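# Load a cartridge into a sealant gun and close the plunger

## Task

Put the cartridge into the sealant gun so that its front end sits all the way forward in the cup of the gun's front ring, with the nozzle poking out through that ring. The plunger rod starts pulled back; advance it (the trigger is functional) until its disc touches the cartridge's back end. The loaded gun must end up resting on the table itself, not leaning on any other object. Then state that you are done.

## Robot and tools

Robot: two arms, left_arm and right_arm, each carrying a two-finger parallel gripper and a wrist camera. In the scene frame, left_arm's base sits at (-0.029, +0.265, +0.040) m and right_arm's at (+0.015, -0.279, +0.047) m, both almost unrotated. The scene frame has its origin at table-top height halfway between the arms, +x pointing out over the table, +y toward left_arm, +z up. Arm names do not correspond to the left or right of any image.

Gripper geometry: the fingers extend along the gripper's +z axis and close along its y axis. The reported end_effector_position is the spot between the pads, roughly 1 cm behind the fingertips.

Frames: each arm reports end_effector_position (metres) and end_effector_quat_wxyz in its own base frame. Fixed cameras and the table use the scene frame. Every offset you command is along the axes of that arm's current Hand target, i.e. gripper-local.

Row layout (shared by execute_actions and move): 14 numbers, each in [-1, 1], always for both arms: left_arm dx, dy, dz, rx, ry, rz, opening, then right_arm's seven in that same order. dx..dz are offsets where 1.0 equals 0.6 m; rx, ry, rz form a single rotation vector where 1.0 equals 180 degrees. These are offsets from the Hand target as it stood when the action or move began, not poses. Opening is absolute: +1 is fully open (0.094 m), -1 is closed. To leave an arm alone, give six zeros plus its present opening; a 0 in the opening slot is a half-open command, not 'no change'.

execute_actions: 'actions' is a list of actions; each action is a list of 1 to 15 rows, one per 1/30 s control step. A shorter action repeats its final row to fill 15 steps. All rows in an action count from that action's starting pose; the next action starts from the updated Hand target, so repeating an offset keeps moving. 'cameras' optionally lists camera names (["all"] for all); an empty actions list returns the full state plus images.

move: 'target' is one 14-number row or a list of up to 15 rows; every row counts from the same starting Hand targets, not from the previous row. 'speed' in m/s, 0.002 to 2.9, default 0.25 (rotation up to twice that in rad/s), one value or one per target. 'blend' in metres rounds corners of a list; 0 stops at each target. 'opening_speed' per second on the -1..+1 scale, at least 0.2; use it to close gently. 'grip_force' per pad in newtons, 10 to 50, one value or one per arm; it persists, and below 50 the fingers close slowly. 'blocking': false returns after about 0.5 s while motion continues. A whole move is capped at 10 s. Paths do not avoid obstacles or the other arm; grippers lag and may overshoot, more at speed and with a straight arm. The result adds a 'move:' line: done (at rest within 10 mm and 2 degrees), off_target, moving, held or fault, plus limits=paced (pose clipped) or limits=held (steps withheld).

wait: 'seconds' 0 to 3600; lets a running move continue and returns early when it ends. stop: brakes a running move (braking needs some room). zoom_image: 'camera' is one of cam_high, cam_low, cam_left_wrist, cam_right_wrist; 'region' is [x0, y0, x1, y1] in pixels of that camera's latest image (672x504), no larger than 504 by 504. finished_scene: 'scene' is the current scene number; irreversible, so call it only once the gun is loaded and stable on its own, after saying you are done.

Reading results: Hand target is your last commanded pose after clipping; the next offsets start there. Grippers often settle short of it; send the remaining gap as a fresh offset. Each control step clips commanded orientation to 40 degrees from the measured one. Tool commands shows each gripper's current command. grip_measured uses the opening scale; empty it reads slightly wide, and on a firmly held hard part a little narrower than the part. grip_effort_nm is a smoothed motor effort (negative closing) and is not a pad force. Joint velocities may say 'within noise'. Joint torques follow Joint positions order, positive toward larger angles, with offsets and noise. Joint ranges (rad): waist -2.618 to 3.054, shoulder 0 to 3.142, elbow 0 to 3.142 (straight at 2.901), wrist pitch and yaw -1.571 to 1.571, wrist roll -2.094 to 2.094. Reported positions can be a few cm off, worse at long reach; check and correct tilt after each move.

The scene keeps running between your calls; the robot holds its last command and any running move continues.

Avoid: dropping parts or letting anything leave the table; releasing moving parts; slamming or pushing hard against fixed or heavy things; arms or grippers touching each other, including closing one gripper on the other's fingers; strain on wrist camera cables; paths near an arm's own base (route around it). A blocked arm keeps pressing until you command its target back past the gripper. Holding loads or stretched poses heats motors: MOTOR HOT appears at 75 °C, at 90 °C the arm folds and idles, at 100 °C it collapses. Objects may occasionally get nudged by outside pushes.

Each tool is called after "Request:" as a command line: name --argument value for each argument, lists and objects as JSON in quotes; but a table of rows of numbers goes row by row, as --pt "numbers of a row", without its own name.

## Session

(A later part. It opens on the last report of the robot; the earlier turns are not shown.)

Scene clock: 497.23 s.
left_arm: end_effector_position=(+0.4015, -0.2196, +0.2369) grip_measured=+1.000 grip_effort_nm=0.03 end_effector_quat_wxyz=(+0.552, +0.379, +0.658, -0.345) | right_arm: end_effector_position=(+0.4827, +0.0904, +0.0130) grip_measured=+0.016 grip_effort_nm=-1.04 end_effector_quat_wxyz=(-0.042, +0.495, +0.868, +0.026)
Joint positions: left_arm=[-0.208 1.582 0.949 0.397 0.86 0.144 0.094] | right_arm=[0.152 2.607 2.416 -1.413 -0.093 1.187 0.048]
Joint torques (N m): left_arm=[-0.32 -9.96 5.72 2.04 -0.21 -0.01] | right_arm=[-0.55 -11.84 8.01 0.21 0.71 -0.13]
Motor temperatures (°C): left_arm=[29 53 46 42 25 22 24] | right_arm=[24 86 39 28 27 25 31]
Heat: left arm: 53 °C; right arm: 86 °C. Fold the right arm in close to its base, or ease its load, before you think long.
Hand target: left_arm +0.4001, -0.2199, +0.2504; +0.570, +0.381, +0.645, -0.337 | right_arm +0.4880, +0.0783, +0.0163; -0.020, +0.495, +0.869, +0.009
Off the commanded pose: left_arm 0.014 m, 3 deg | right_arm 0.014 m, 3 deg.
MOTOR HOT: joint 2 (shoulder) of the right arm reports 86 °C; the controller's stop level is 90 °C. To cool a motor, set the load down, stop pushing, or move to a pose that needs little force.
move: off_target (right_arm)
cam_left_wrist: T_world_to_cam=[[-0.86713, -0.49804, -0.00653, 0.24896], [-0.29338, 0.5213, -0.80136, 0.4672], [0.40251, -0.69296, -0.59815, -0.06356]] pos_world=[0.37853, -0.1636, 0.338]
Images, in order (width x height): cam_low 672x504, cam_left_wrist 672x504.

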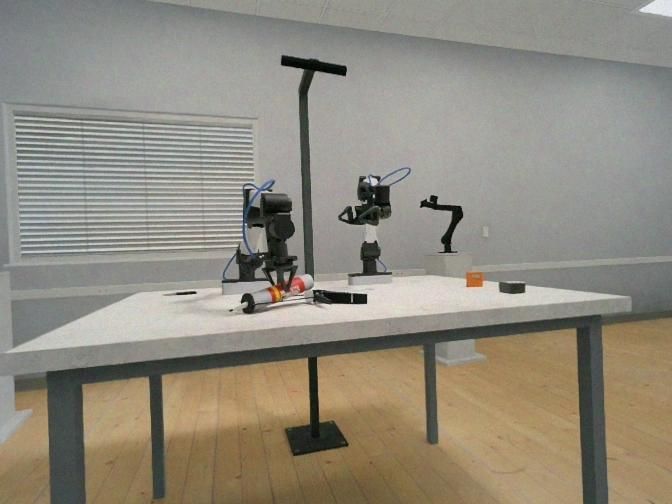

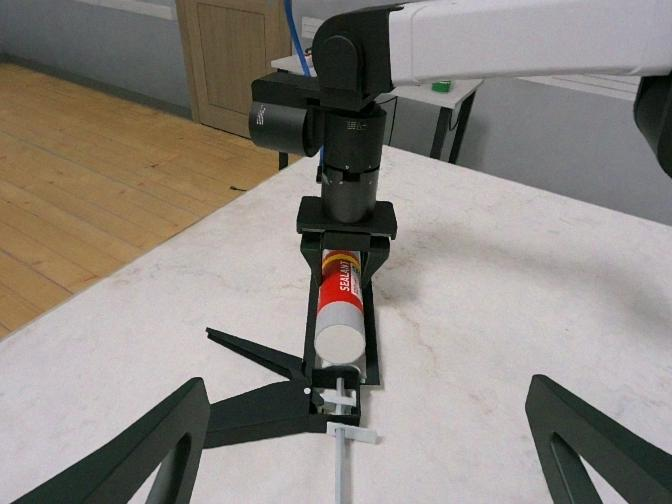

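Request:
move --pt "0 0 0 0 0 0 1 0 0 0 0 0 0 0.25" --pt "0 0 0 0 0 0 1 0 0 -0.12 0 0 0 0.25" --pt "0 0 0 0 0 0 1 -0.15 -0.45 -0.2 0 0 0 0.25" --speed '[0.3,0.3,0.5]' --cameras '["cam_left_wrist","cam_low","cam_high"]'

Scene clock: 505.20 s.
left_arm: end_effector_position=(+0.4015, -0.2196, +0.2369) grip_measured=+1.000 grip_effort_nm=0.03 end_effector_quat_wxyz=(+0.552, +0.379, +0.658, -0.345) | right_arm: end_effector_position=(+0.3041, -0.1399, +0.1269) grip_measured=+0.248 grip_effort_nm=0.11 end_effector_quat_wxyz=(-0.037, +0.494, +0.869, +0.000)
Joint positions: left_arm=[-0.208 1.582 0.949 0.397 0.86 0.144 0.094] | right_arm=[-0.434 1.882 1.679 -1.441 -0.006 0.599 0.059]
Joint torques (N m): left_arm=[-0.32 -10.03 5.75 2.06 -0.23 -0.03] | right_arm=[-0.72 -9.37 5.5 0.4 -0.04 -0.15]
Motor temperatures (°C): left_arm=[29 53 46 42 25 22 24] | right_arm=[24 86 40 28 27 25 31]
Heat: left arm: 53 °C; right arm: 86 °C. Fold the right arm in close to its base, or ease its load, before you think long.
Hand target: left_arm +0.4001, -0.2199, +0.2504; +0.570, +0.381, +0.645, -0.337 | right_arm +0.3049, -0.1409, +0.1336; -0.020, +0.495, +0.869, +0.009
Off the commanded pose: left_arm 0.014 m, 3 deg | right_arm 0.007 m, 2 deg.
MOTOR HOT: still on. Joint 2 (shoulder) of the right arm reports 86 °C.
move: done
cam_left_wrist: T_world_to_cam=[[-0.86713, -0.49804, -0.00653, 0.24896], [-0.29338, 0.5213, -0.80136, 0.4672], [0.40251, -0.69296, -0.59815, -0.06356]] pos_world=[0.37853, -0.1636, 0.338]
Images, in order (width x height): cam_high 672x504, cam_low 672x504, cam_left_wrist 672x504.

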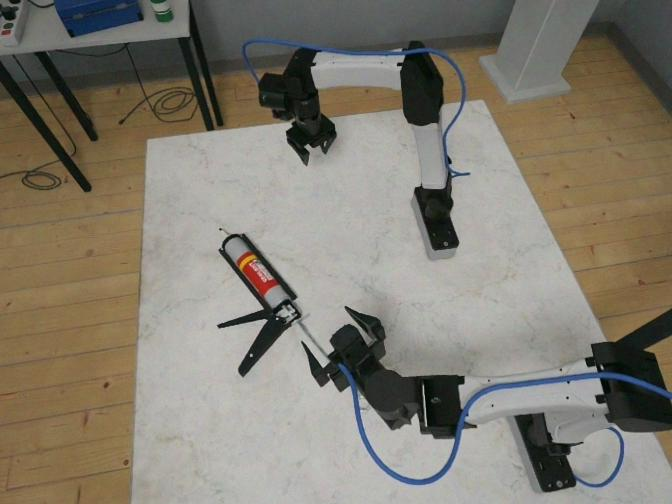

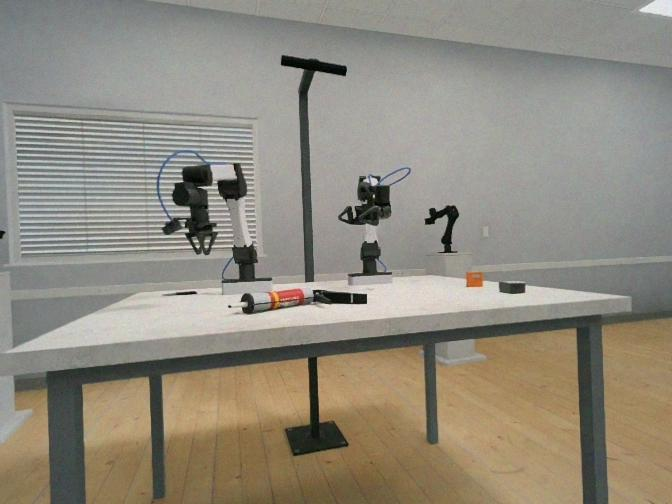

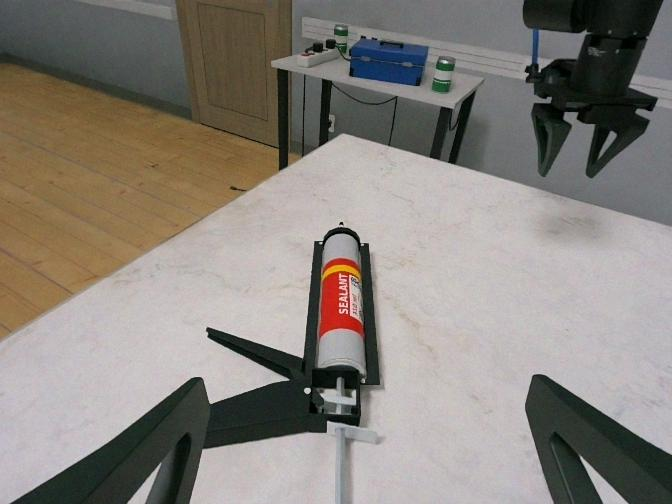

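Request:
move --target '[0,0,0,0,0,0,1,0.165,-0.205,-0.117,-0.24,-0.14,0,0.25]' --speed 0.4

Request:
zoom_image --camera "cam_left_wrist" --region '[280, 210, 420, 450]'

Request:
zoom_image --camera "cam_low" --region '[220, 270, 380, 320]'

Request:
zoom_image --camera "cam_high" --region '[200, 210, 380, 390]'

Scene clock: 513.73 s.
left_arm: end_effector_position=(+0.4015, -0.2196, +0.2369) grip_measured=+1.000 grip_effort_nm=0.02 end_effector_quat_wxyz=(+0.552, +0.379, +0.658, -0.345) | right_arm: end_effector_position=(+0.1496, -0.1212, +0.2071) grip_measured=+0.248 grip_effort_nm=0.11 end_effector_quat_wxyz=(+0.343, +0.459, +0.791, +0.213)
Joint positions: left_arm=[-0.208 1.582 0.949 0.397 0.86 0.144 0.094] | right_arm=[-1.402 0.976 0.999 -1.443 -0.82 -0.285 0.059]
Joint torques (N m): left_arm=[-0.23 -10.03 5.7 2.06 -0.19 0] | right_arm=[-0.73 0.2 6.53 0.67 -0.78 -0.28]
Motor temperatures (°C): left_arm=[29 53 46 42 25 22 24] | right_arm=[24 79 40 28 27 25 30]
Heat: left arm: 53 °C; right arm: 79 °C. Fold the right arm in close to its base, or ease its load, before you think long.
Hand target: left_arm +0.4001, -0.2199, +0.2504; +0.570, +0.381, +0.645, -0.337 | right_arm +0.1505, -0.1211, +0.2086; +0.347, +0.458, +0.788, +0.220
Off the commanded pose: left_arm 0.014 m, 3 deg | right_arm 0.002 m, 1 deg.
MOTOR HOT: still on. Joint 2 (shoulder) of the right arm reports 79 °C.
move: done

Scaled by 2.100.
This view is cut from an older image: the scene may have changed since it was taken.

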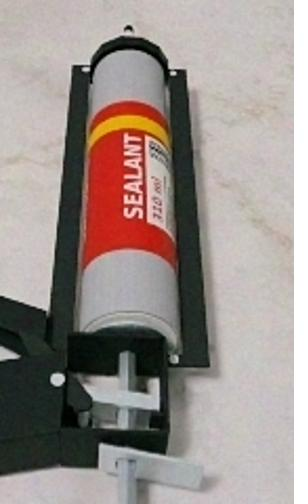

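Scaled by 3.150.
This view is cut from an older image: the scene may have changed since it was taken.

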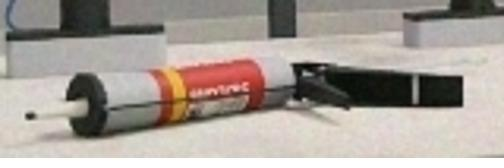

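Scaled by 2.800.
This view is cut from an older image: the scene may have changed since it was taken.

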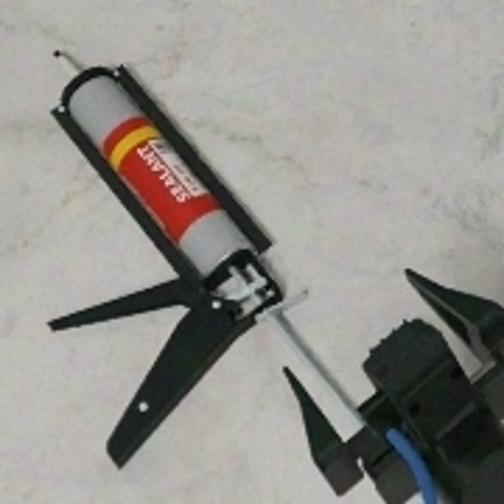

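Request:
move --target '[0.2283,-0.0068,-0.0811,0,0.461,0,0.3,0,0,0,0,0,0,0.25]' --speed 0.3 --cameras '["cam_left_wrist","cam_high","cam_low"]'

Scene clock: 531.73 s.
left_arm: end_effector_position=(+0.3609, -0.1638, +0.1209) grip_measured=+0.302 grip_effort_nm=-0.10 end_effector_quat_wxyz=(+0.002, +0.510, +0.860, -0.006) | right_arm: end_effector_position=(+0.1496, -0.1210, +0.2072) grip_measured=+0.248 grip_effort_nm=0.11 end_effector_quat_wxyz=(+0.343, +0.459, +0.791, +0.213)
Joint positions: left_arm=[-0.42 2.063 1.913 -1.419 0.013 0.651 0.061] | right_arm=[-1.402 0.976 0.999 -1.444 -0.82 -0.286 0.059]
Joint torques (N m): left_arm=[-0.14 -9.58 7.45 0.13 -0.23 -0.07] | right_arm=[-0.73 0.21 6.54 0.64 -0.79 -0.28]
Motor temperatures (°C): left_arm=[29 53 46 41 24 22 24] | right_arm=[24 65 40 28 27 25 30]
Heat: left arm: 53 °C; right arm: 65 °C.
Hand target: left_arm +0.3651, -0.1649, +0.1205; +0.000, +0.508, +0.861, +0.000 | right_arm +0.1505, -0.1210, +0.2086; +0.347, +0.458, +0.788, +0.220
Off the commanded pose: left_arm 0.004 m, 1 deg | right_arm 0.002 m, 1 deg.
MOTOR HOT: cleared for the motors of the right arm.
move: done
cam_left_wrist: T_world_to_cam=[[-0.89492, -0.44554, -0.02466, 0.26167], [-0.40582, 0.78969, 0.46011, 0.26527], [-0.18552, 0.42178, -0.88752, 0.35203]] pos_world=[0.40713, -0.24137, 0.19683]
Images, in order (width x height): cam_high 672x504, cam_low 672x504, cam_left_wrist 672x504.

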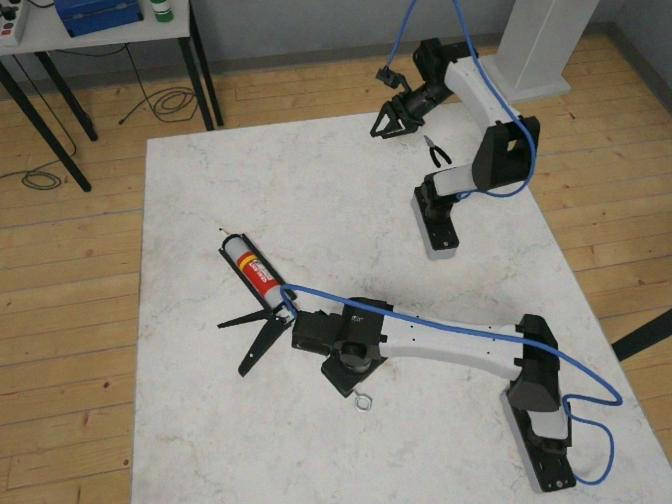

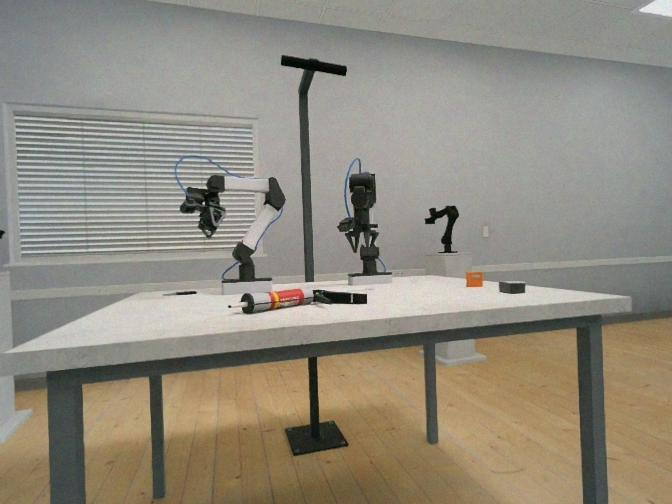

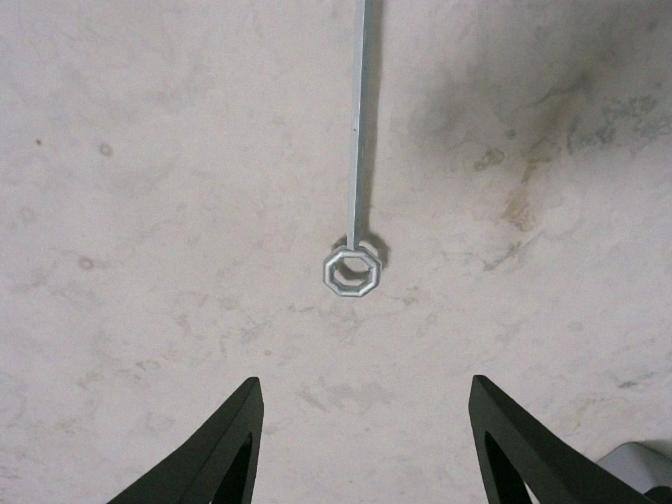

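Request:
move --target '[0.0418,0.003,0.1508,0,0,0.0194,0.3,0,0,0,0,0,0,0.25]' --speed 0.2 --cameras '["cam_left_wrist"]'

Scene clock: 550.50 s.
left_arm: end_effector_position=(+0.3491, -0.1434, +0.0238) grip_measured=+0.302 grip_effort_nm=-0.10 end_effector_quat_wxyz=(-0.016, +0.532, +0.847, -0.007) | right_arm: end_effector_position=(+0.1496, -0.1210, +0.2072) grip_measured=+0.248 grip_effort_nm=0.11 end_effector_quat_wxyz=(+0.343, +0.459, +0.791, +0.213)
Joint positions: left_arm=[-0.386 2.063 1.523 -1.064 0.008 0.735 0.061] | right_arm=[-1.402 0.976 0.999 -1.444 -0.82 -0.286 0.059]
Joint torques (N m): left_arm=[0.69 -12.75 4.66 0.35 -0.19 0.15] | right_arm=[-0.73 0.18 6.53 0.64 -0.79 -0.28]
Motor temperatures (°C): left_arm=[29 51 48 37 24 22 24] | right_arm=[24 56 40 28 28 25 29]
Heat: left arm: 51 °C; right arm: 56 °C.
Hand target: left_arm +0.3545, -0.1420, +0.0299; +0.000, +0.534, +0.845, +0.000 | right_arm +0.1505, -0.1210, +0.2086; +0.347, +0.458, +0.788, +0.220
Off the commanded pose: left_arm 0.008 m, 2 deg | right_arm 0.002 m, 1 deg.
move: done
cam_left_wrist: T_world_to_cam=[[-0.9165, -0.4, -0.00452, 0.27141], [-0.35185, 0.8007, 0.48486, 0.2712], [-0.19033, 0.44596, -0.87458, 0.25979]] pos_world=[0.39362, -0.22444, 0.09694]

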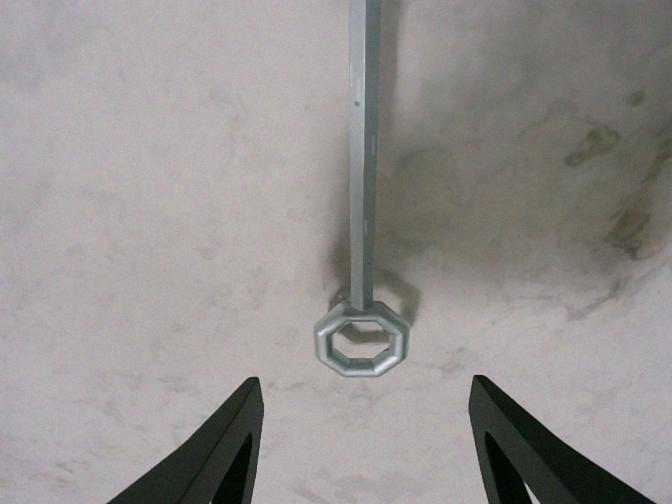

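Request:
move --target '[0.005,0,0.0533,0,0,0,0.3,0,0,0,0,0,0,0.25]' --speed 0.1

Request:
move --target '[0,0,0,0,0,0,-0.4,0,0,0,0,0,0,0.25]' --opening_speed 0.5 --cameras '["cam_left_wrist","cam_high"]'

Request:
zoom_image --camera "cam_high" --region '[200, 210, 400, 410]'

Scene clock: 561.20 s.
left_arm: end_effector_position=(+0.3504, -0.1423, +0.0035) grip_measured=+0.302 grip_effort_nm=-0.10 end_effector_quat_wxyz=(+0.000, +0.532, +0.846, -0.004) | right_arm: end_effector_position=(+0.1496, -0.1210, +0.2072) grip_measured=+0.248 grip_effort_nm=0.11 end_effector_quat_wxyz=(+0.343, +0.459, +0.791, +0.213)
Joint positions: left_arm=[-0.382 2.063 1.438 -0.947 0.008 0.741 0.061] | right_arm=[-1.402 0.976 0.999 -1.444 -0.82 -0.286 0.059]
Joint torques (N m): left_arm=[0.9 -9.85 4.53 0.38 -0.18 0.18] | right_arm=[-0.73 0.2 6.52 0.64 -0.79 -0.28]
Heat: left arm: 52 °C; right arm: 53 °C.
Hand target: left_arm +0.3532, -0.1393, -0.0020; +0.000, +0.534, +0.845, +0.000 | right_arm +0.1505, -0.1210, +0.2086; +0.347, +0.458, +0.788, +0.220
Off the commanded pose: left_arm 0.007 m, 1 deg | right_arm 0.002 m, 1 deg.
move: done

Scene clock: 562.93 s.
left_arm: end_effector_position=(+0.3506, -0.1424, +0.0035) grip_measured=-0.397 grip_effort_nm=-0.10 end_effector_quat_wxyz=(+0.000, +0.532, +0.846, -0.004) | right_arm: end_effector_position=(+0.1496, -0.1210, +0.2072) grip_measured=+0.248 grip_effort_nm=0.11 end_effector_quat_wxyz=(+0.343, +0.459, +0.791, +0.213)
Joint positions: left_arm=[-0.382 2.063 1.438 -0.947 0.008 0.741 0.028] | right_arm=[-1.402 0.976 0.999 -1.444 -0.82 -0.286 0.059]
Joint torques (N m): left_arm=[0.92 -9.84 4.57 0.39 -0.17 0.15] | right_arm=[-0.7 0.2 6.54 0.64 -0.79 -0.28]
Heat: left arm: 52 °C; right arm: 53 °C.
Hand target: left_arm +0.3533, -0.1393, -0.0020; +0.000, +0.534, +0.845, +0.000 | right_arm +0.1505, -0.1210, +0.2086; +0.347, +0.458, +0.788, +0.220
Off the commanded pose: left_arm 0.007 m, 1 deg | right_arm 0.002 m, 1 deg.
move: done
cam_left_wrist: T_world_to_cam=[[-0.91678, -0.39846, -0.02746, 0.27341], [-0.36476, 0.80727, 0.46397, 0.28629], [-0.1627, 0.43537, -0.88543, 0.23079]] pos_world=[0.39264, -0.22265, 0.07903]
Images, in order (width x height): cam_high 672x504, cam_left_wrist 672x504.

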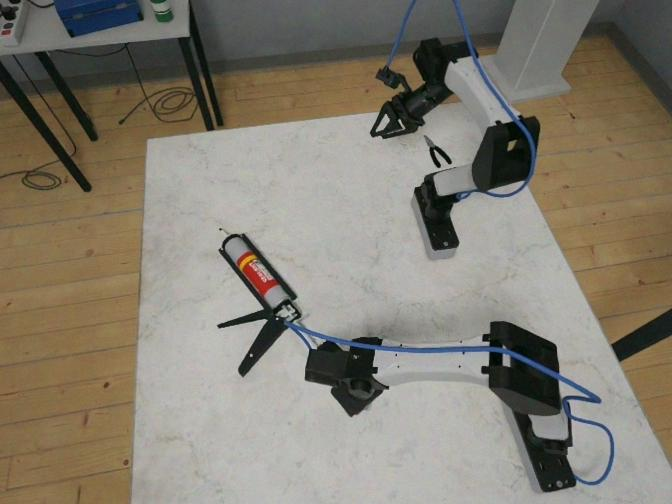

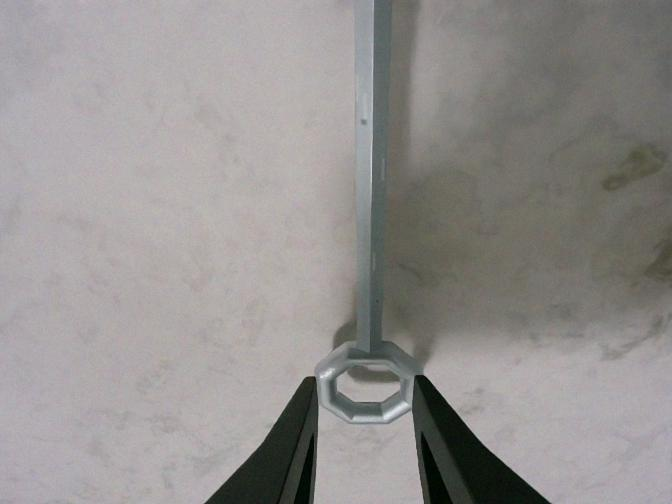

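Scaled by 2.520.

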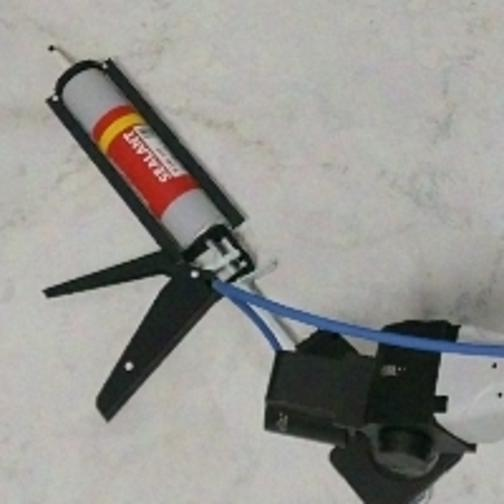

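Request:
move --pt "0 0 0 0 0 0 0.1 0 0 0 0 0 0 0.25" --pt "0.02 0.001 0.0367 0 0 0 0.1 0 0 0 0 0 0 0.25" --speed 0.1 --cameras '["cam_left_wrist"]'

Scene clock: 576.53 s.
left_arm: end_effector_position=(+0.3474, -0.1307, -0.0159) grip_measured=+0.098 grip_effort_nm=0.15 end_effector_quat_wxyz=(+0.004, +0.531, +0.847, -0.003) | right_arm: end_effector_position=(+0.1496, -0.1210, +0.2072) grip_measured=+0.248 grip_effort_nm=0.11 end_effector_quat_wxyz=(+0.343, +0.459, +0.791, +0.213)
Joint positions: left_arm=[-0.356 2.063 1.353 -0.855 0.008 0.764 0.052] | right_arm=[-1.402 0.976 0.999 -1.444 -0.82 -0.286 0.059]
Joint torques (N m): left_arm=[0.58 -9.09 4.38 0.42 -0.19 0.16] | right_arm=[-0.73 0.21 6.52 0.64 -0.79 -0.28]
Motor temperatures (°C): left_arm=[29 51 45 35 24 22 24] | right_arm=[24 50 40 27 28 25 29]
Heat: left arm: 51 °C; right arm: 50 °C.
Hand target: left_arm +0.3487, -0.1282, -0.0240; +0.000, +0.534, +0.845, +0.000 | right_arm +0.1505, -0.1210, +0.2086; +0.347, +0.458, +0.788, +0.220
Off the commanded pose: left_arm 0.009 m, 1 deg | right_arm 0.002 m, 1 deg.
move: done
cam_left_wrist: T_world_to_cam=[[-0.91555, -0.40092, -0.03226, 0.27376], [-0.36976, 0.80739, 0.45978, 0.28637], [-0.15829, 0.43288, -0.88745, 0.20605]] pos_world=[0.38914, -0.21065, 0.06003]

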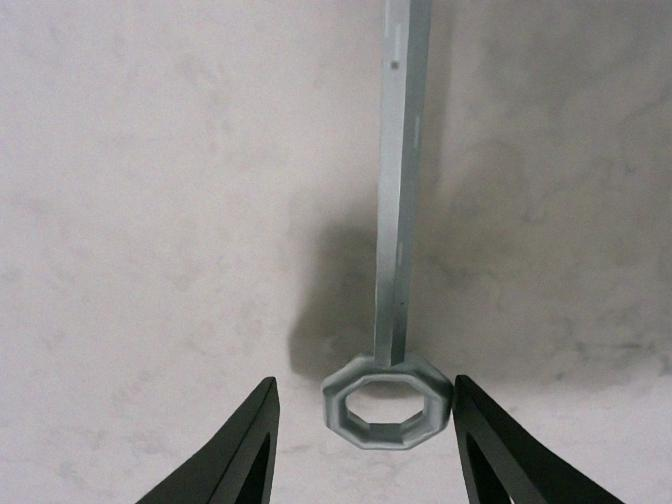

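Request:
move --pt "0.0095 -0.0095 0.0105 0 0 0 0.1 0 0 0 0 0 0 0.25" --pt "0.0095 -0.0095 0.0105 0 0 0 -0.3 0 0 0 0 0 0 0.25" --speed 0.1 --cameras '["cam_left_wrist"]'

Scene clock: 583.43 s.
left_arm: end_effector_position=(+0.3383, -0.1274, -0.0273) grip_measured=-0.232 grip_effort_nm=-0.99 end_effector_quat_wxyz=(-0.003, +0.532, +0.847, -0.005) | right_arm: end_effector_position=(+0.1496, -0.1210, +0.2072) grip_measured=+0.248 grip_effort_nm=0.11 end_effector_quat_wxyz=(+0.343, +0.459, +0.791, +0.213)
Joint positions: left_arm=[-0.356 2.063 1.302 -0.818 0.008 0.766 0.036] | right_arm=[-1.402 0.976 0.999 -1.444 -0.82 -0.286 0.059]
Joint torques (N m): left_arm=[0.58 -10.07 4.25 0.4 -0.2 0.15] | right_arm=[-0.73 0.2 6.54 0.65 -0.79 -0.28]
Heat: left arm: 51 °C; right arm: 49 °C.
Hand target: left_arm +0.3410, -0.1254, -0.0304; +0.000, +0.534, +0.845, +0.000 | right_arm +0.1505, -0.1210, +0.2086; +0.347, +0.458, +0.788, +0.220
Off the commanded pose: left_arm 0.005 m, 1 deg | right_arm 0.002 m, 1 deg.
move: done
cam_left_wrist: T_world_to_cam=[[-0.91666, -0.39906, -0.0221, 0.26733], [-0.36209, 0.80579, 0.46861, 0.28301], [-0.1692, 0.43756, -0.88313, 0.19742]] pos_world=[0.38093, -0.20775, 0.04763]

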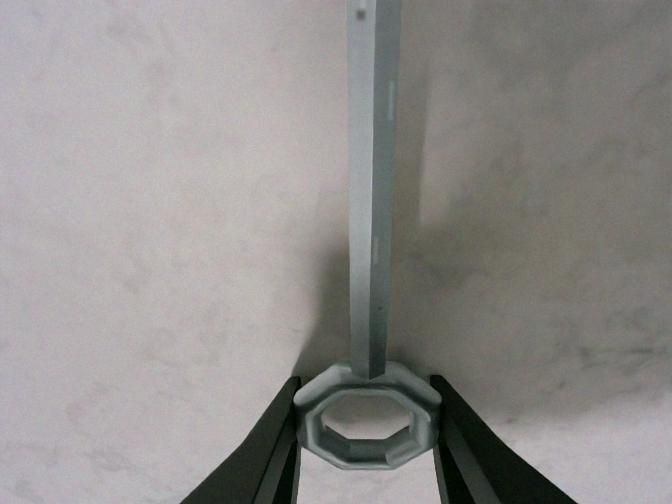

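Request:
move --target '[-0.025,0,0,0,0,0,-0.3,0,0,0,0,0,0,0.25]' --speed 0.04 --cameras '["cam_high","cam_low"]'

Request:
zoom_image --camera "cam_low" --region '[220, 270, 380, 320]'

Request:
zoom_image --camera "cam_high" --region '[200, 210, 340, 350]'

Scene clock: 588.23 s.
left_arm: end_effector_position=(+0.3375, -0.1284, -0.0277) grip_measured=-0.232 grip_effort_nm=-1.00 end_effector_quat_wxyz=(-0.014, +0.532, +0.847, +0.001) | right_arm: end_effector_position=(+0.1496, -0.1210, +0.2072) grip_measured=+0.248 grip_effort_nm=0.11 end_effector_quat_wxyz=(+0.343, +0.459, +0.791, +0.213)
Joint positions: left_arm=[-0.367 2.078 1.324 -0.844 -0.007 0.754 0.036] | right_arm=[-1.402 0.976 0.999 -1.444 -0.82 -0.286 0.059]
Joint torques (N m): left_arm=[-1.13 -8.7 6.74 0.46 -0.06 -0.07] | right_arm=[-0.72 0.23 6.54 0.64 -0.79 -0.28]
Heat: left arm: 51 °C; right arm: 48 °C.
Hand target: left_arm +0.3475, -0.1389, -0.0303; +0.000, +0.534, +0.845, +0.000 | right_arm +0.1505, -0.1210, +0.2086; +0.347, +0.458, +0.788, +0.220
Off the commanded pose: left_arm 0.015 m, 2 deg | right_arm 0.002 m, 1 deg.
move: off_target (left_arm)

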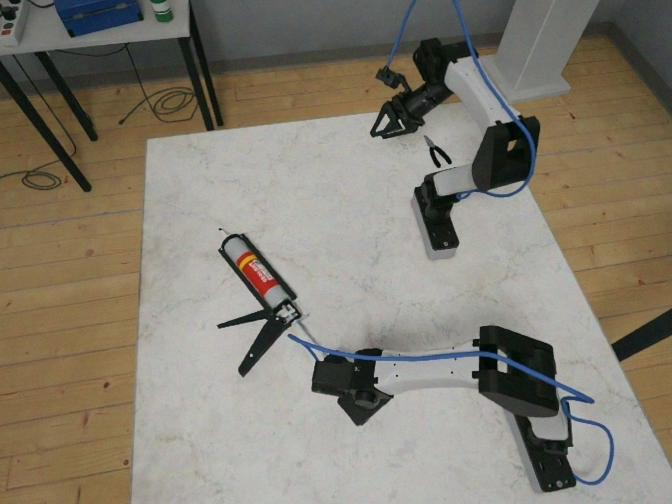

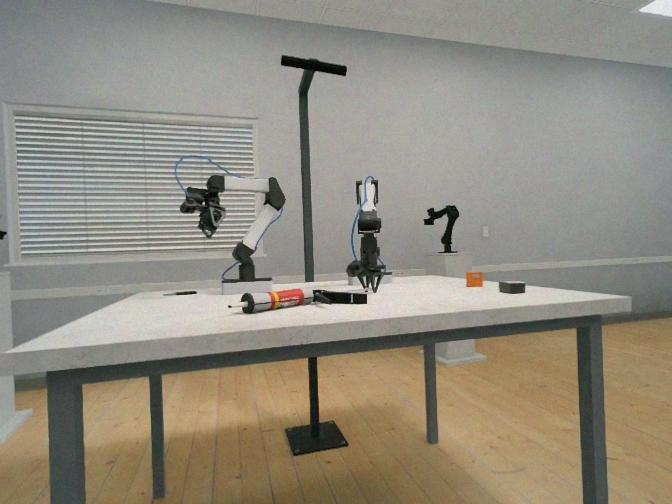

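Scaled by 3.150.

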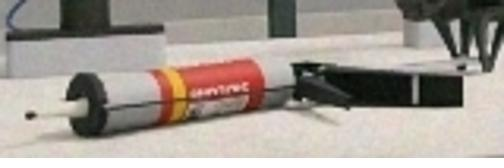

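Scaled by 3.600.

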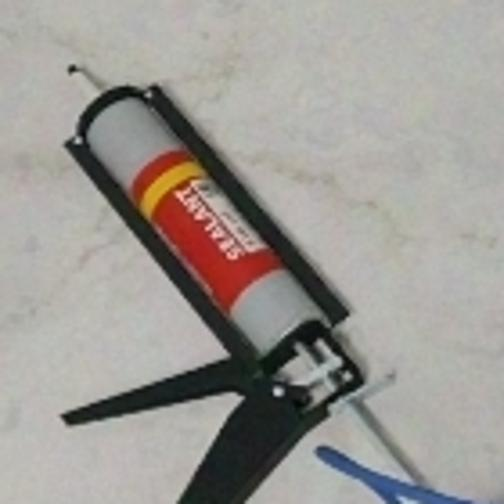

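Request:
move --target '[-0.025,0,0,0,0,0,-0.3,0,0,0,0,0,0,0.25]' --speed 0.04 --cameras '["cam_high","cam_low"]'

Request:
zoom_image --camera "cam_low" --region '[220, 270, 380, 320]'

Request:
zoom_image --camera "cam_high" --region '[200, 210, 340, 350]'

Scene clock: 594.87 s.
left_arm: end_effector_position=(+0.3417, -0.1391, -0.0275) grip_measured=-0.232 grip_effort_nm=-1.00 end_effector_quat_wxyz=(-0.021, +0.531, +0.847, +0.004) | right_arm: end_effector_position=(+0.1496, -0.1210, +0.2072) grip_measured=+0.248 grip_effort_nm=0.11 end_effector_quat_wxyz=(+0.343, +0.459, +0.791, +0.213)
Joint positions: left_arm=[-0.393 2.114 1.382 -0.878 -0.014 0.727 0.036] | right_arm=[-1.402 0.976 0.999 -1.444 -0.82 -0.286 0.059]
Joint torques (N m): left_arm=[-1.1 -9.13 7.08 0.46 -0.01 -0.03] | right_arm=[-0.72 0.2 6.53 0.64 -0.79 -0.28]
Heat: left arm: 51 °C; right arm: 47 °C.
Hand target: left_arm +0.3539, -0.1525, -0.0304; +0.000, +0.534, +0.845, +0.000 | right_arm +0.1505, -0.1210, +0.2086; +0.347, +0.458, +0.788, +0.220
Off the commanded pose: left_arm 0.018 m, 2 deg | right_arm 0.002 m, 1 deg.
move: off_target (left_arm)

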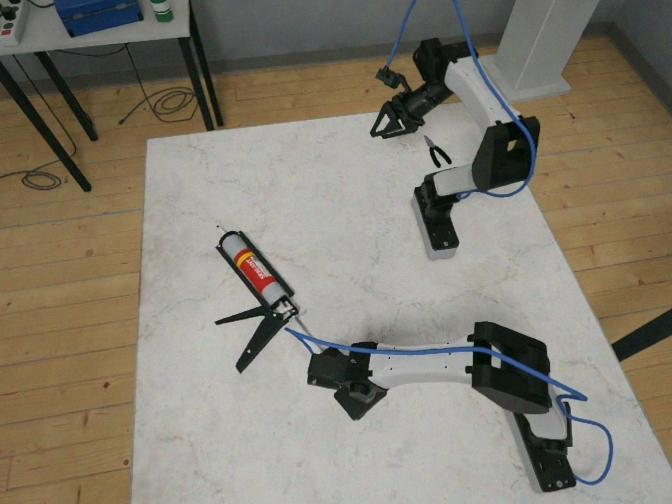

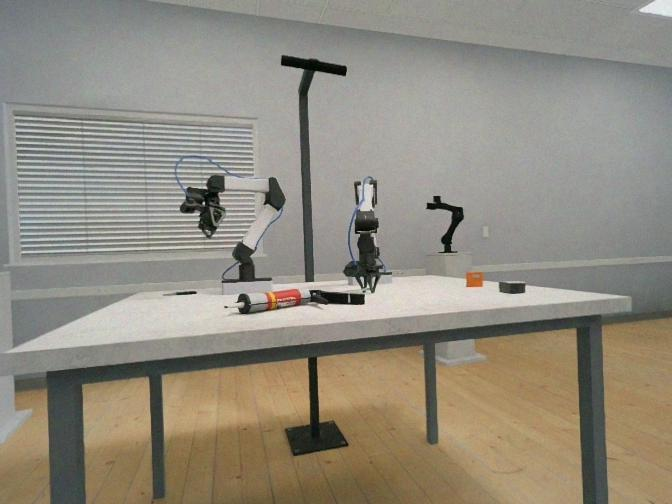

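Scaled by 3.150.

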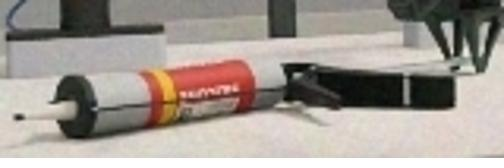

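Scaled by 3.600.

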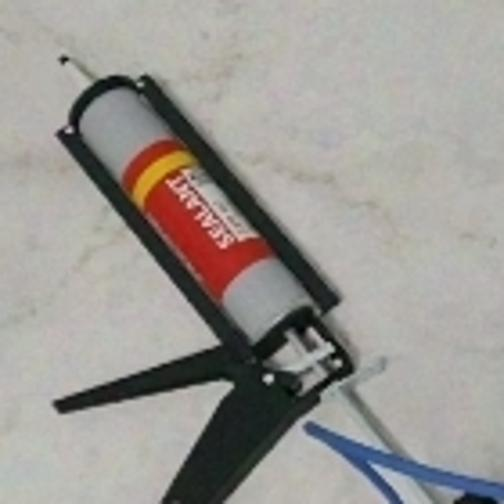

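Request:
move --target '[0,0,0,0,0,0,-0.3,0.1728,0.3034,0.4248,-0.0104,0.0305,-0.3691,0.25]' --speed 0.3 --cameras '["cam_right_wrist"]'

Request:
zoom_image --camera "cam_right_wrist" --region '[100, 0, 604, 504]'

Scene clock: 613.87 s.
left_arm: end_effector_position=(+0.3417, -0.1391, -0.0275) grip_measured=-0.232 grip_effort_nm=-1.00 end_effector_quat_wxyz=(-0.021, +0.531, +0.847, +0.004) | right_arm: end_effector_position=(+0.3999, +0.0620, +0.1177) grip_measured=+0.248 grip_effort_nm=0.11 end_effector_quat_wxyz=(+0.369, -0.059, +0.927, +0.030)
Joint positions: left_arm=[-0.393 2.114 1.382 -0.878 -0.014 0.727 0.036] | right_arm=[0.157 1.474 0.918 -0.257 0.007 0.026 0.059]
Joint torques (N m): left_arm=[-1.16 -8.98 7.01 0.49 0.02 -0.04] | right_arm=[0.88 -3.75 9.78 2.15 0.22 -0.11]
Heat: left arm: 51 °C; right arm: 46 °C.
Hand target: left_arm +0.3539, -0.1525, -0.0304; +0.000, +0.534, +0.845, +0.000 | right_arm +0.4097, +0.0651, +0.1247; +0.382, -0.065, +0.922, +0.026
Off the commanded pose: left_arm 0.018 m, 2 deg | right_arm 0.013 m, 2 deg.
move: off_target (right_arm)
cam_right_wrist: T_world_to_cam=[[0.12736, -0.9912, -0.03598, 0.01973], [-0.96266, -0.11479, -0.24518, 0.46667], [0.23889, 0.06587, -0.96881, 0.12245]] pos_world=[0.41748, 0.06507, 0.23376]

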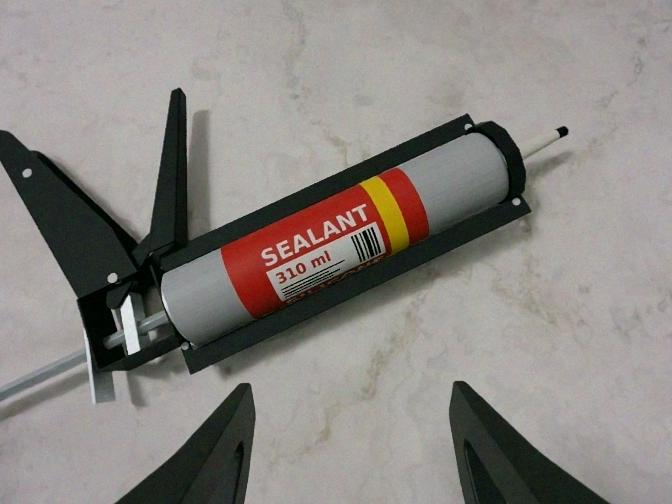

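Scaled by 1.000.

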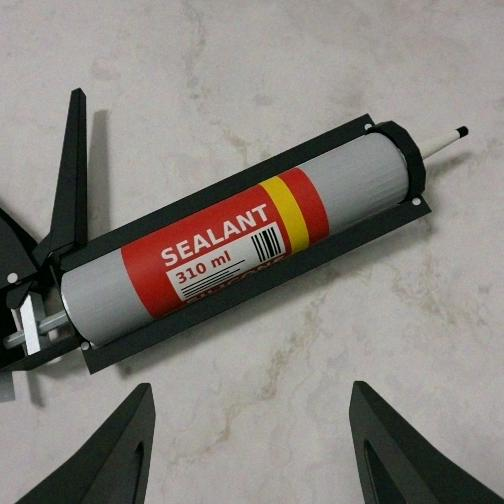

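Request:
zoom_image --camera "cam_right_wrist" --region '[430, 90, 590, 230]'

Request:
zoom_image --camera "cam_right_wrist" --region '[70, 230, 270, 410]'

Scaled by 3.150.

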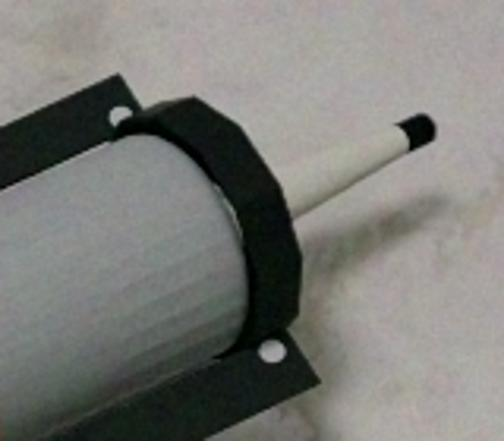

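Scaled by 2.520.

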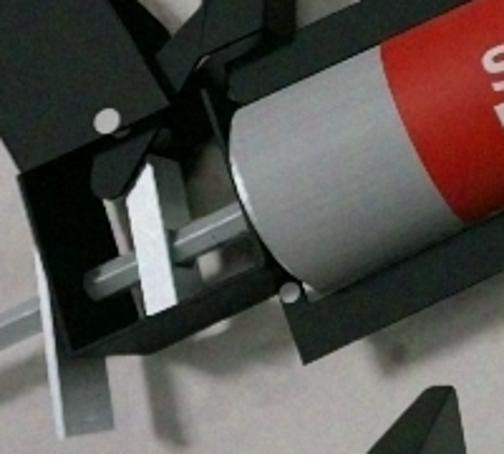

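Request:
move --pt "0.025 0 0 0 0 0 0.1 0 0 0 0 0 0 0.25" --pt "0.025 0 -0.2 0 0 0 0.1 0 0 0 0 0 0 0.25" --pt "-0.431 0.1511 -0.3007 0 0 -0.508 1 0 0 0 0 0 0 0.25" --speed '[0.05,0.15,0.3]' --cameras '["cam_left_wrist","cam_right_wrist","cam_high"]'

Scene clock: 661.07 s.
left_arm: end_effector_position=(+0.5393, -0.3431, +0.1523) grip_measured=+0.997 grip_effort_nm=0.15 end_effector_quat_wxyz=(+0.242, -0.212, +0.917, -0.235) | right_arm: end_effector_position=(+0.4000, +0.0620, +0.1178) grip_measured=+0.248 grip_effort_nm=0.10 end_effector_quat_wxyz=(+0.369, -0.060, +0.927, +0.030)
Joint positions: left_arm=[-0.571 2.649 2.84 -1.074 -0.016 -1.019 0.094] | right_arm=[0.157 1.474 0.918 -0.257 0.008 0.025 0.059]
Joint torques (N m): left_arm=[0.66 -13.42 7.77 1.69 -0.14 -0.05] | right_arm=[0.9 -3.74 9.78 2.13 0.17 -0.15]
Motor temperatures (°C): left_arm=[29 53 46 32 24 22 26] | right_arm=[24 47 44 33 27 25 28]
Heat: left arm: 53 °C; right arm: 47 °C.
Hand target: left_arm +0.5468, -0.3472, +0.1501; +0.000, -0.232, +0.973, +0.000 | right_arm +0.4096, +0.0651, +0.1247; +0.382, -0.065, +0.922, +0.026
Off the commanded pose: left_arm 0.009 m, 39 deg | right_arm 0.012 m, 2 deg.
elbow stopped short (left arm): the move would have taken joint 3 (elbow) straighter than the controller allows.
move: off_target (left_arm); target 3's new opening was sent with left_arm's hand 0.009 m and 39 deg from that target
cam_left_wrist: T_world_to_cam=[[0.26209, -0.82871, 0.49452, -0.49233], [-0.96032, -0.27462, 0.04875, 0.46136], [0.0954, -0.48767, -0.8678, 0.02201]] pos_world=[0.56998, -0.27057, 0.24007]
cam_right_wrist: T_world_to_cam=[[0.12762, -0.9912, -0.03524, 0.01946], [-0.96251, -0.11519, -0.24559, 0.46675], [0.23937, 0.06526, -0.96873, 0.12237]] pos_world=[0.41748, 0.06507, 0.23386]
Images, in order (width x height): cam_high 672x504, cam_left_wrist 672x504, cam_right_wrist 672x504.

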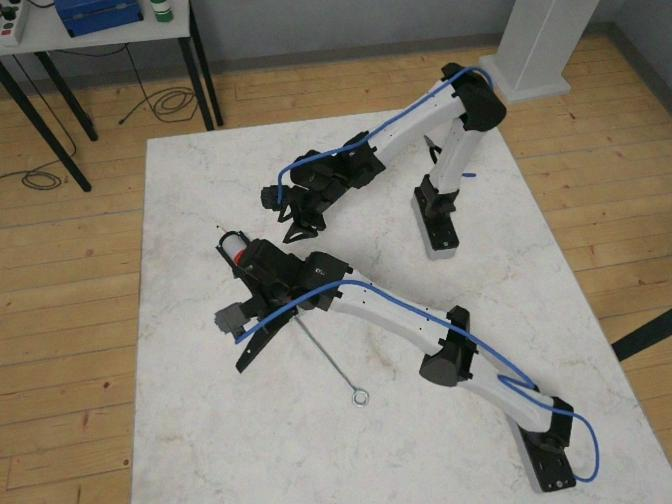

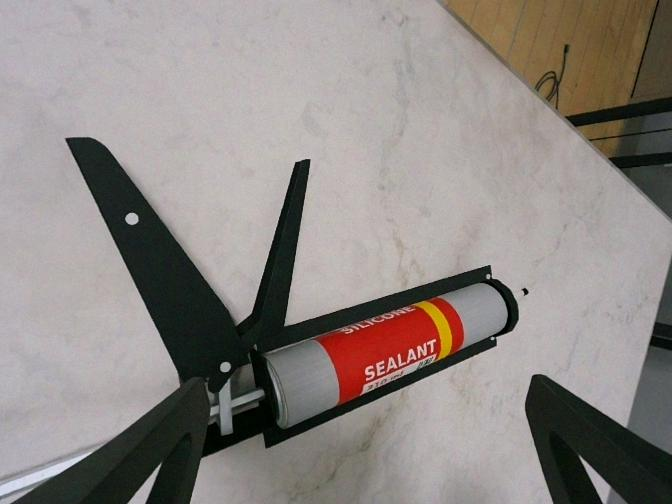

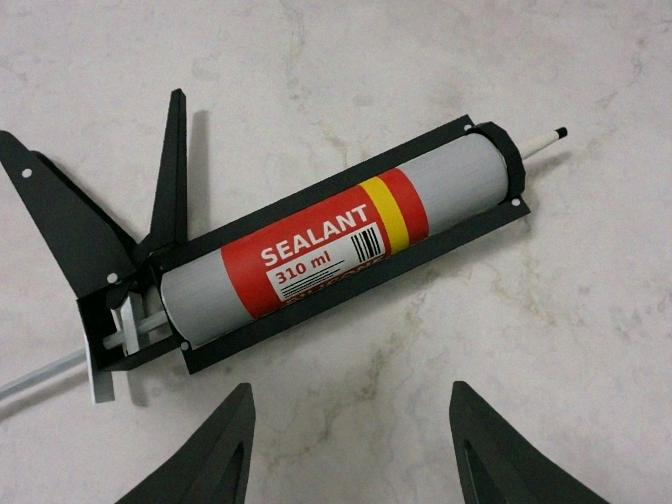

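Request:
move --target '[0.1517,0.5012,-0.1665,0.348,-0.3605,0.3938,0,0,0,0,0,0,0,1]' --speed 0.35 --cameras '["cam_left_wrist"]'

Scene clock: 702.87 s.
left_arm: end_effector_position=(+0.3289, -0.1208, +0.2501) grip_measured=+0.002 grip_effort_nm=-0.10 end_effector_quat_wxyz=(+0.566, +0.377, +0.652, -0.335) | right_arm: end_effector_position=(+0.4001, +0.0620, +0.1179) grip_measured=+0.998 grip_effort_nm=0.11 end_effector_quat_wxyz=(+0.369, -0.060, +0.927, +0.030)
Joint positions: left_arm=[0.12 1.234 0.736 0.155 1.158 0.306 0.047] | right_arm=[0.157 1.474 0.918 -0.256 0.008 0.025 0.094]
Joint torques (N m): left_arm=[0.84 -3.69 5.78 1.82 0.14 0.02] | right_arm=[0.88 -3.74 9.8 2.13 0.17 -0.14]
Motor temperatures (°C): left_arm=[28 68 49 34 24 22 25] | right_arm=[24 46 45 35 27 25 28]
Heat: left arm: 68 °C; right arm: 46 °C.
Hand target: left_arm +0.3298, -0.1201, +0.2500; +0.570, +0.381, +0.646, -0.336 | right_arm +0.4097, +0.0651, +0.1248; +0.382, -0.065, +0.922, +0.026
Off the commanded pose: left_arm 0.001 m, 1 deg | right_arm 0.012 m, 2 deg.
move: done; limits=paced
cam_left_wrist: T_world_to_cam=[[-0.85684, -0.51461, -0.03164, 0.23623], [-0.27804, 0.51288, -0.81219, 0.40162], [0.43419, -0.68712, -0.58253, 0.02839]] pos_world=[0.30175, -0.0649, 0.35021]

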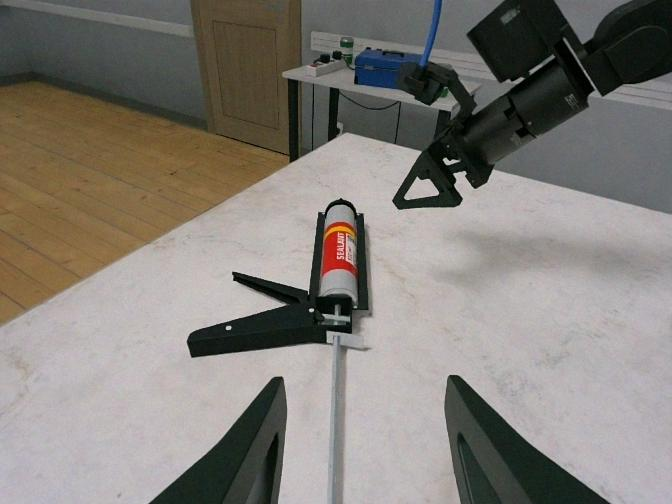

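Request:
move --target '[0,0,0,0,0,0,0,-0.0938,0.2562,0.1517,-0.0621,0.1373,-0.0965,1]' --speed 0.25 --cameras '["cam_left_wrist","cam_right_wrist"]'

Scene clock: 713.87 s.
left_arm: end_effector_position=(+0.3289, -0.1209, +0.2503) grip_measured=+0.002 grip_effort_nm=-0.10 end_effector_quat_wxyz=(+0.566, +0.378, +0.652, -0.335) | right_arm: end_effector_position=(+0.4915, +0.2254, +0.1074) grip_measured=+0.998 grip_effort_nm=0.11 end_effector_quat_wxyz=(+0.177, -0.234, +0.955, +0.036)
Joint positions: left_arm=[0.12 1.234 0.736 0.156 1.158 0.306 0.047] | right_arm=[0.428 2.337 2.238 -1.11 -0.005 -0.052 0.094]
Joint torques (N m): left_arm=[0.77 -3.73 5.75 1.84 0.14 0.03] | right_arm=[0.54 -8.91 9.26 1.15 -0.18 -0.15]
Motor temperatures (°C): left_arm=[28 60 48 34 24 22 25] | right_arm=[24 47 46 35 27 25 28]
Heat: left arm: 60 °C; right arm: 47 °C.
Hand target: left_arm +0.3298, -0.1201, +0.2500; +0.570, +0.381, +0.646, -0.336 | right_arm +0.4914, +0.2318, +0.1002; +0.168, -0.242, +0.954, +0.043
Off the commanded pose: left_arm 0.001 m, 1 deg | right_arm 0.010 m, 2 deg.
move: done
cam_left_wrist: T_world_to_cam=[[-0.85701, -0.51423, -0.03304, 0.23672], [-0.27655, 0.51309, -0.81256, 0.40145], [0.4348, -0.68724, -0.58194, 0.02815]] pos_world=[0.30165, -0.0649, 0.35041]
cam_right_wrist: T_world_to_cam=[[0.44808, -0.89397, -0.00614, -0.01321], [-0.88391, -0.44405, 0.14673, 0.56443], [-0.1339, -0.06032, -0.98916, 0.29359]] pos_world=[0.54414, 0.25653, 0.2075]

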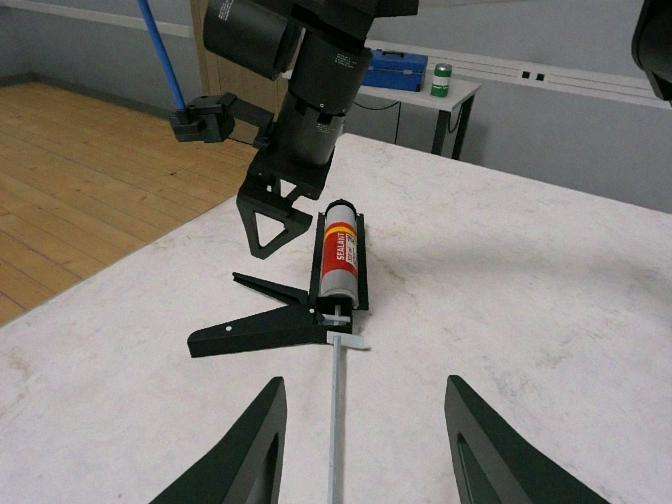

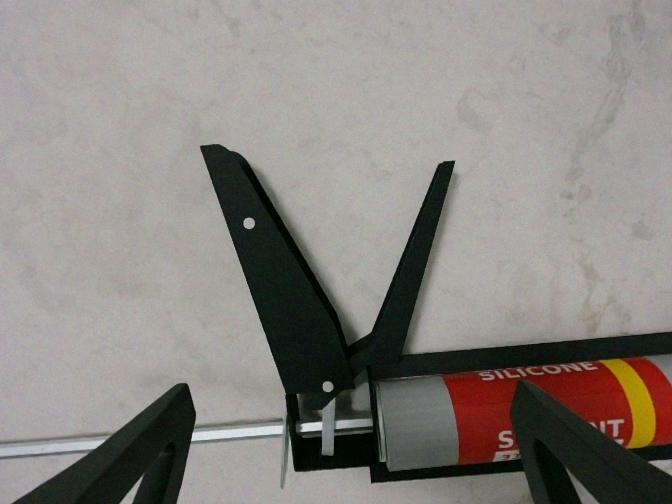

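Request:
move --target '[0,0,0,0,0,0,0,0.0535,0.0047,0.1398,0,0,0,1]' --speed 0.15 --cameras '["cam_left_wrist","cam_right_wrist"]'

Scene clock: 727.90 s.
left_arm: end_effector_position=(+0.3289, -0.1209, +0.2503) grip_measured=+0.002 grip_effort_nm=-0.10 end_effector_quat_wxyz=(+0.566, +0.378, +0.652, -0.335) | right_arm: end_effector_position=(+0.4924, +0.2258, +0.0243) grip_measured=+0.998 grip_effort_nm=0.11 end_effector_quat_wxyz=(+0.177, -0.234, +0.955, +0.036)
Joint positions: left_arm=[0.12 1.234 0.736 0.156 1.158 0.306 0.047] | right_arm=[0.428 2.349 1.928 -0.786 -0.005 -0.052 0.094]
Joint torques (N m): left_arm=[0.68 -3.73 5.72 1.82 0.15 0.03] | right_arm=[1.05 -9.29 6.37 1.42 -0.15 -0.09]
Motor temperatures (°C): left_arm=[28 54 47 34 24 22 25] | right_arm=[24 52 45 33 27 25 28]
Heat: left arm: 54 °C; right arm: 52 °C.
Hand target: left_arm +0.3298, -0.1201, +0.2500; +0.570, +0.381, +0.646, -0.336 | right_arm +0.4888, +0.2337, +0.0104; +0.168, -0.242, +0.954, +0.043
Off the commanded pose: left_arm 0.001 m, 1 deg | right_arm 0.016 m, 2 deg.
move: off_target (right_arm)
cam_left_wrist: T_world_to_cam=[[-0.85701, -0.51423, -0.03304, 0.23672], [-0.27655, 0.51309, -0.81256, 0.40145], [0.4348, -0.68724, -0.58194, 0.02815]] pos_world=[0.30165, -0.0649, 0.35041]
cam_right_wrist: T_world_to_cam=[[0.44805, -0.89399, -0.00613, -0.0137], [-0.88408, -0.44408, 0.14562, 0.57773], [-0.13291, -0.05982, -0.98932, 0.21097]] pos_world=[0.54494, 0.25693, 0.12451]

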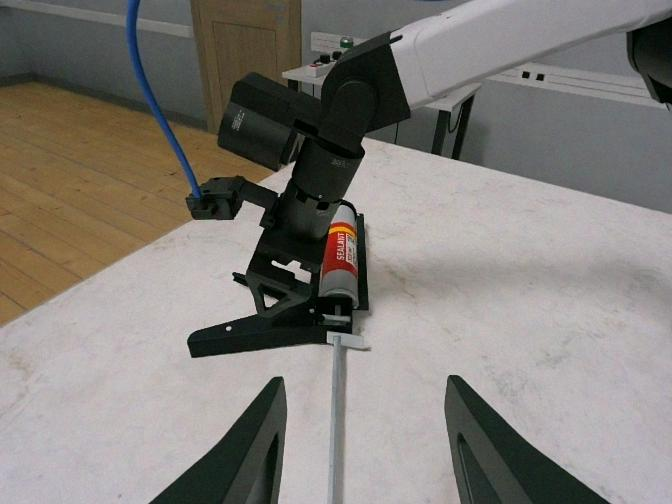

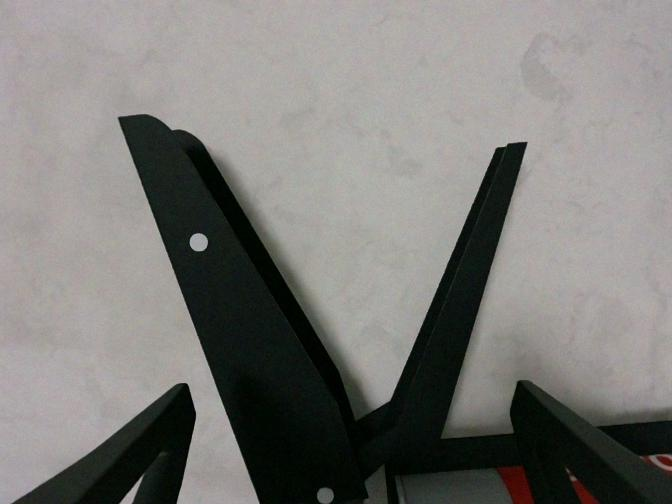

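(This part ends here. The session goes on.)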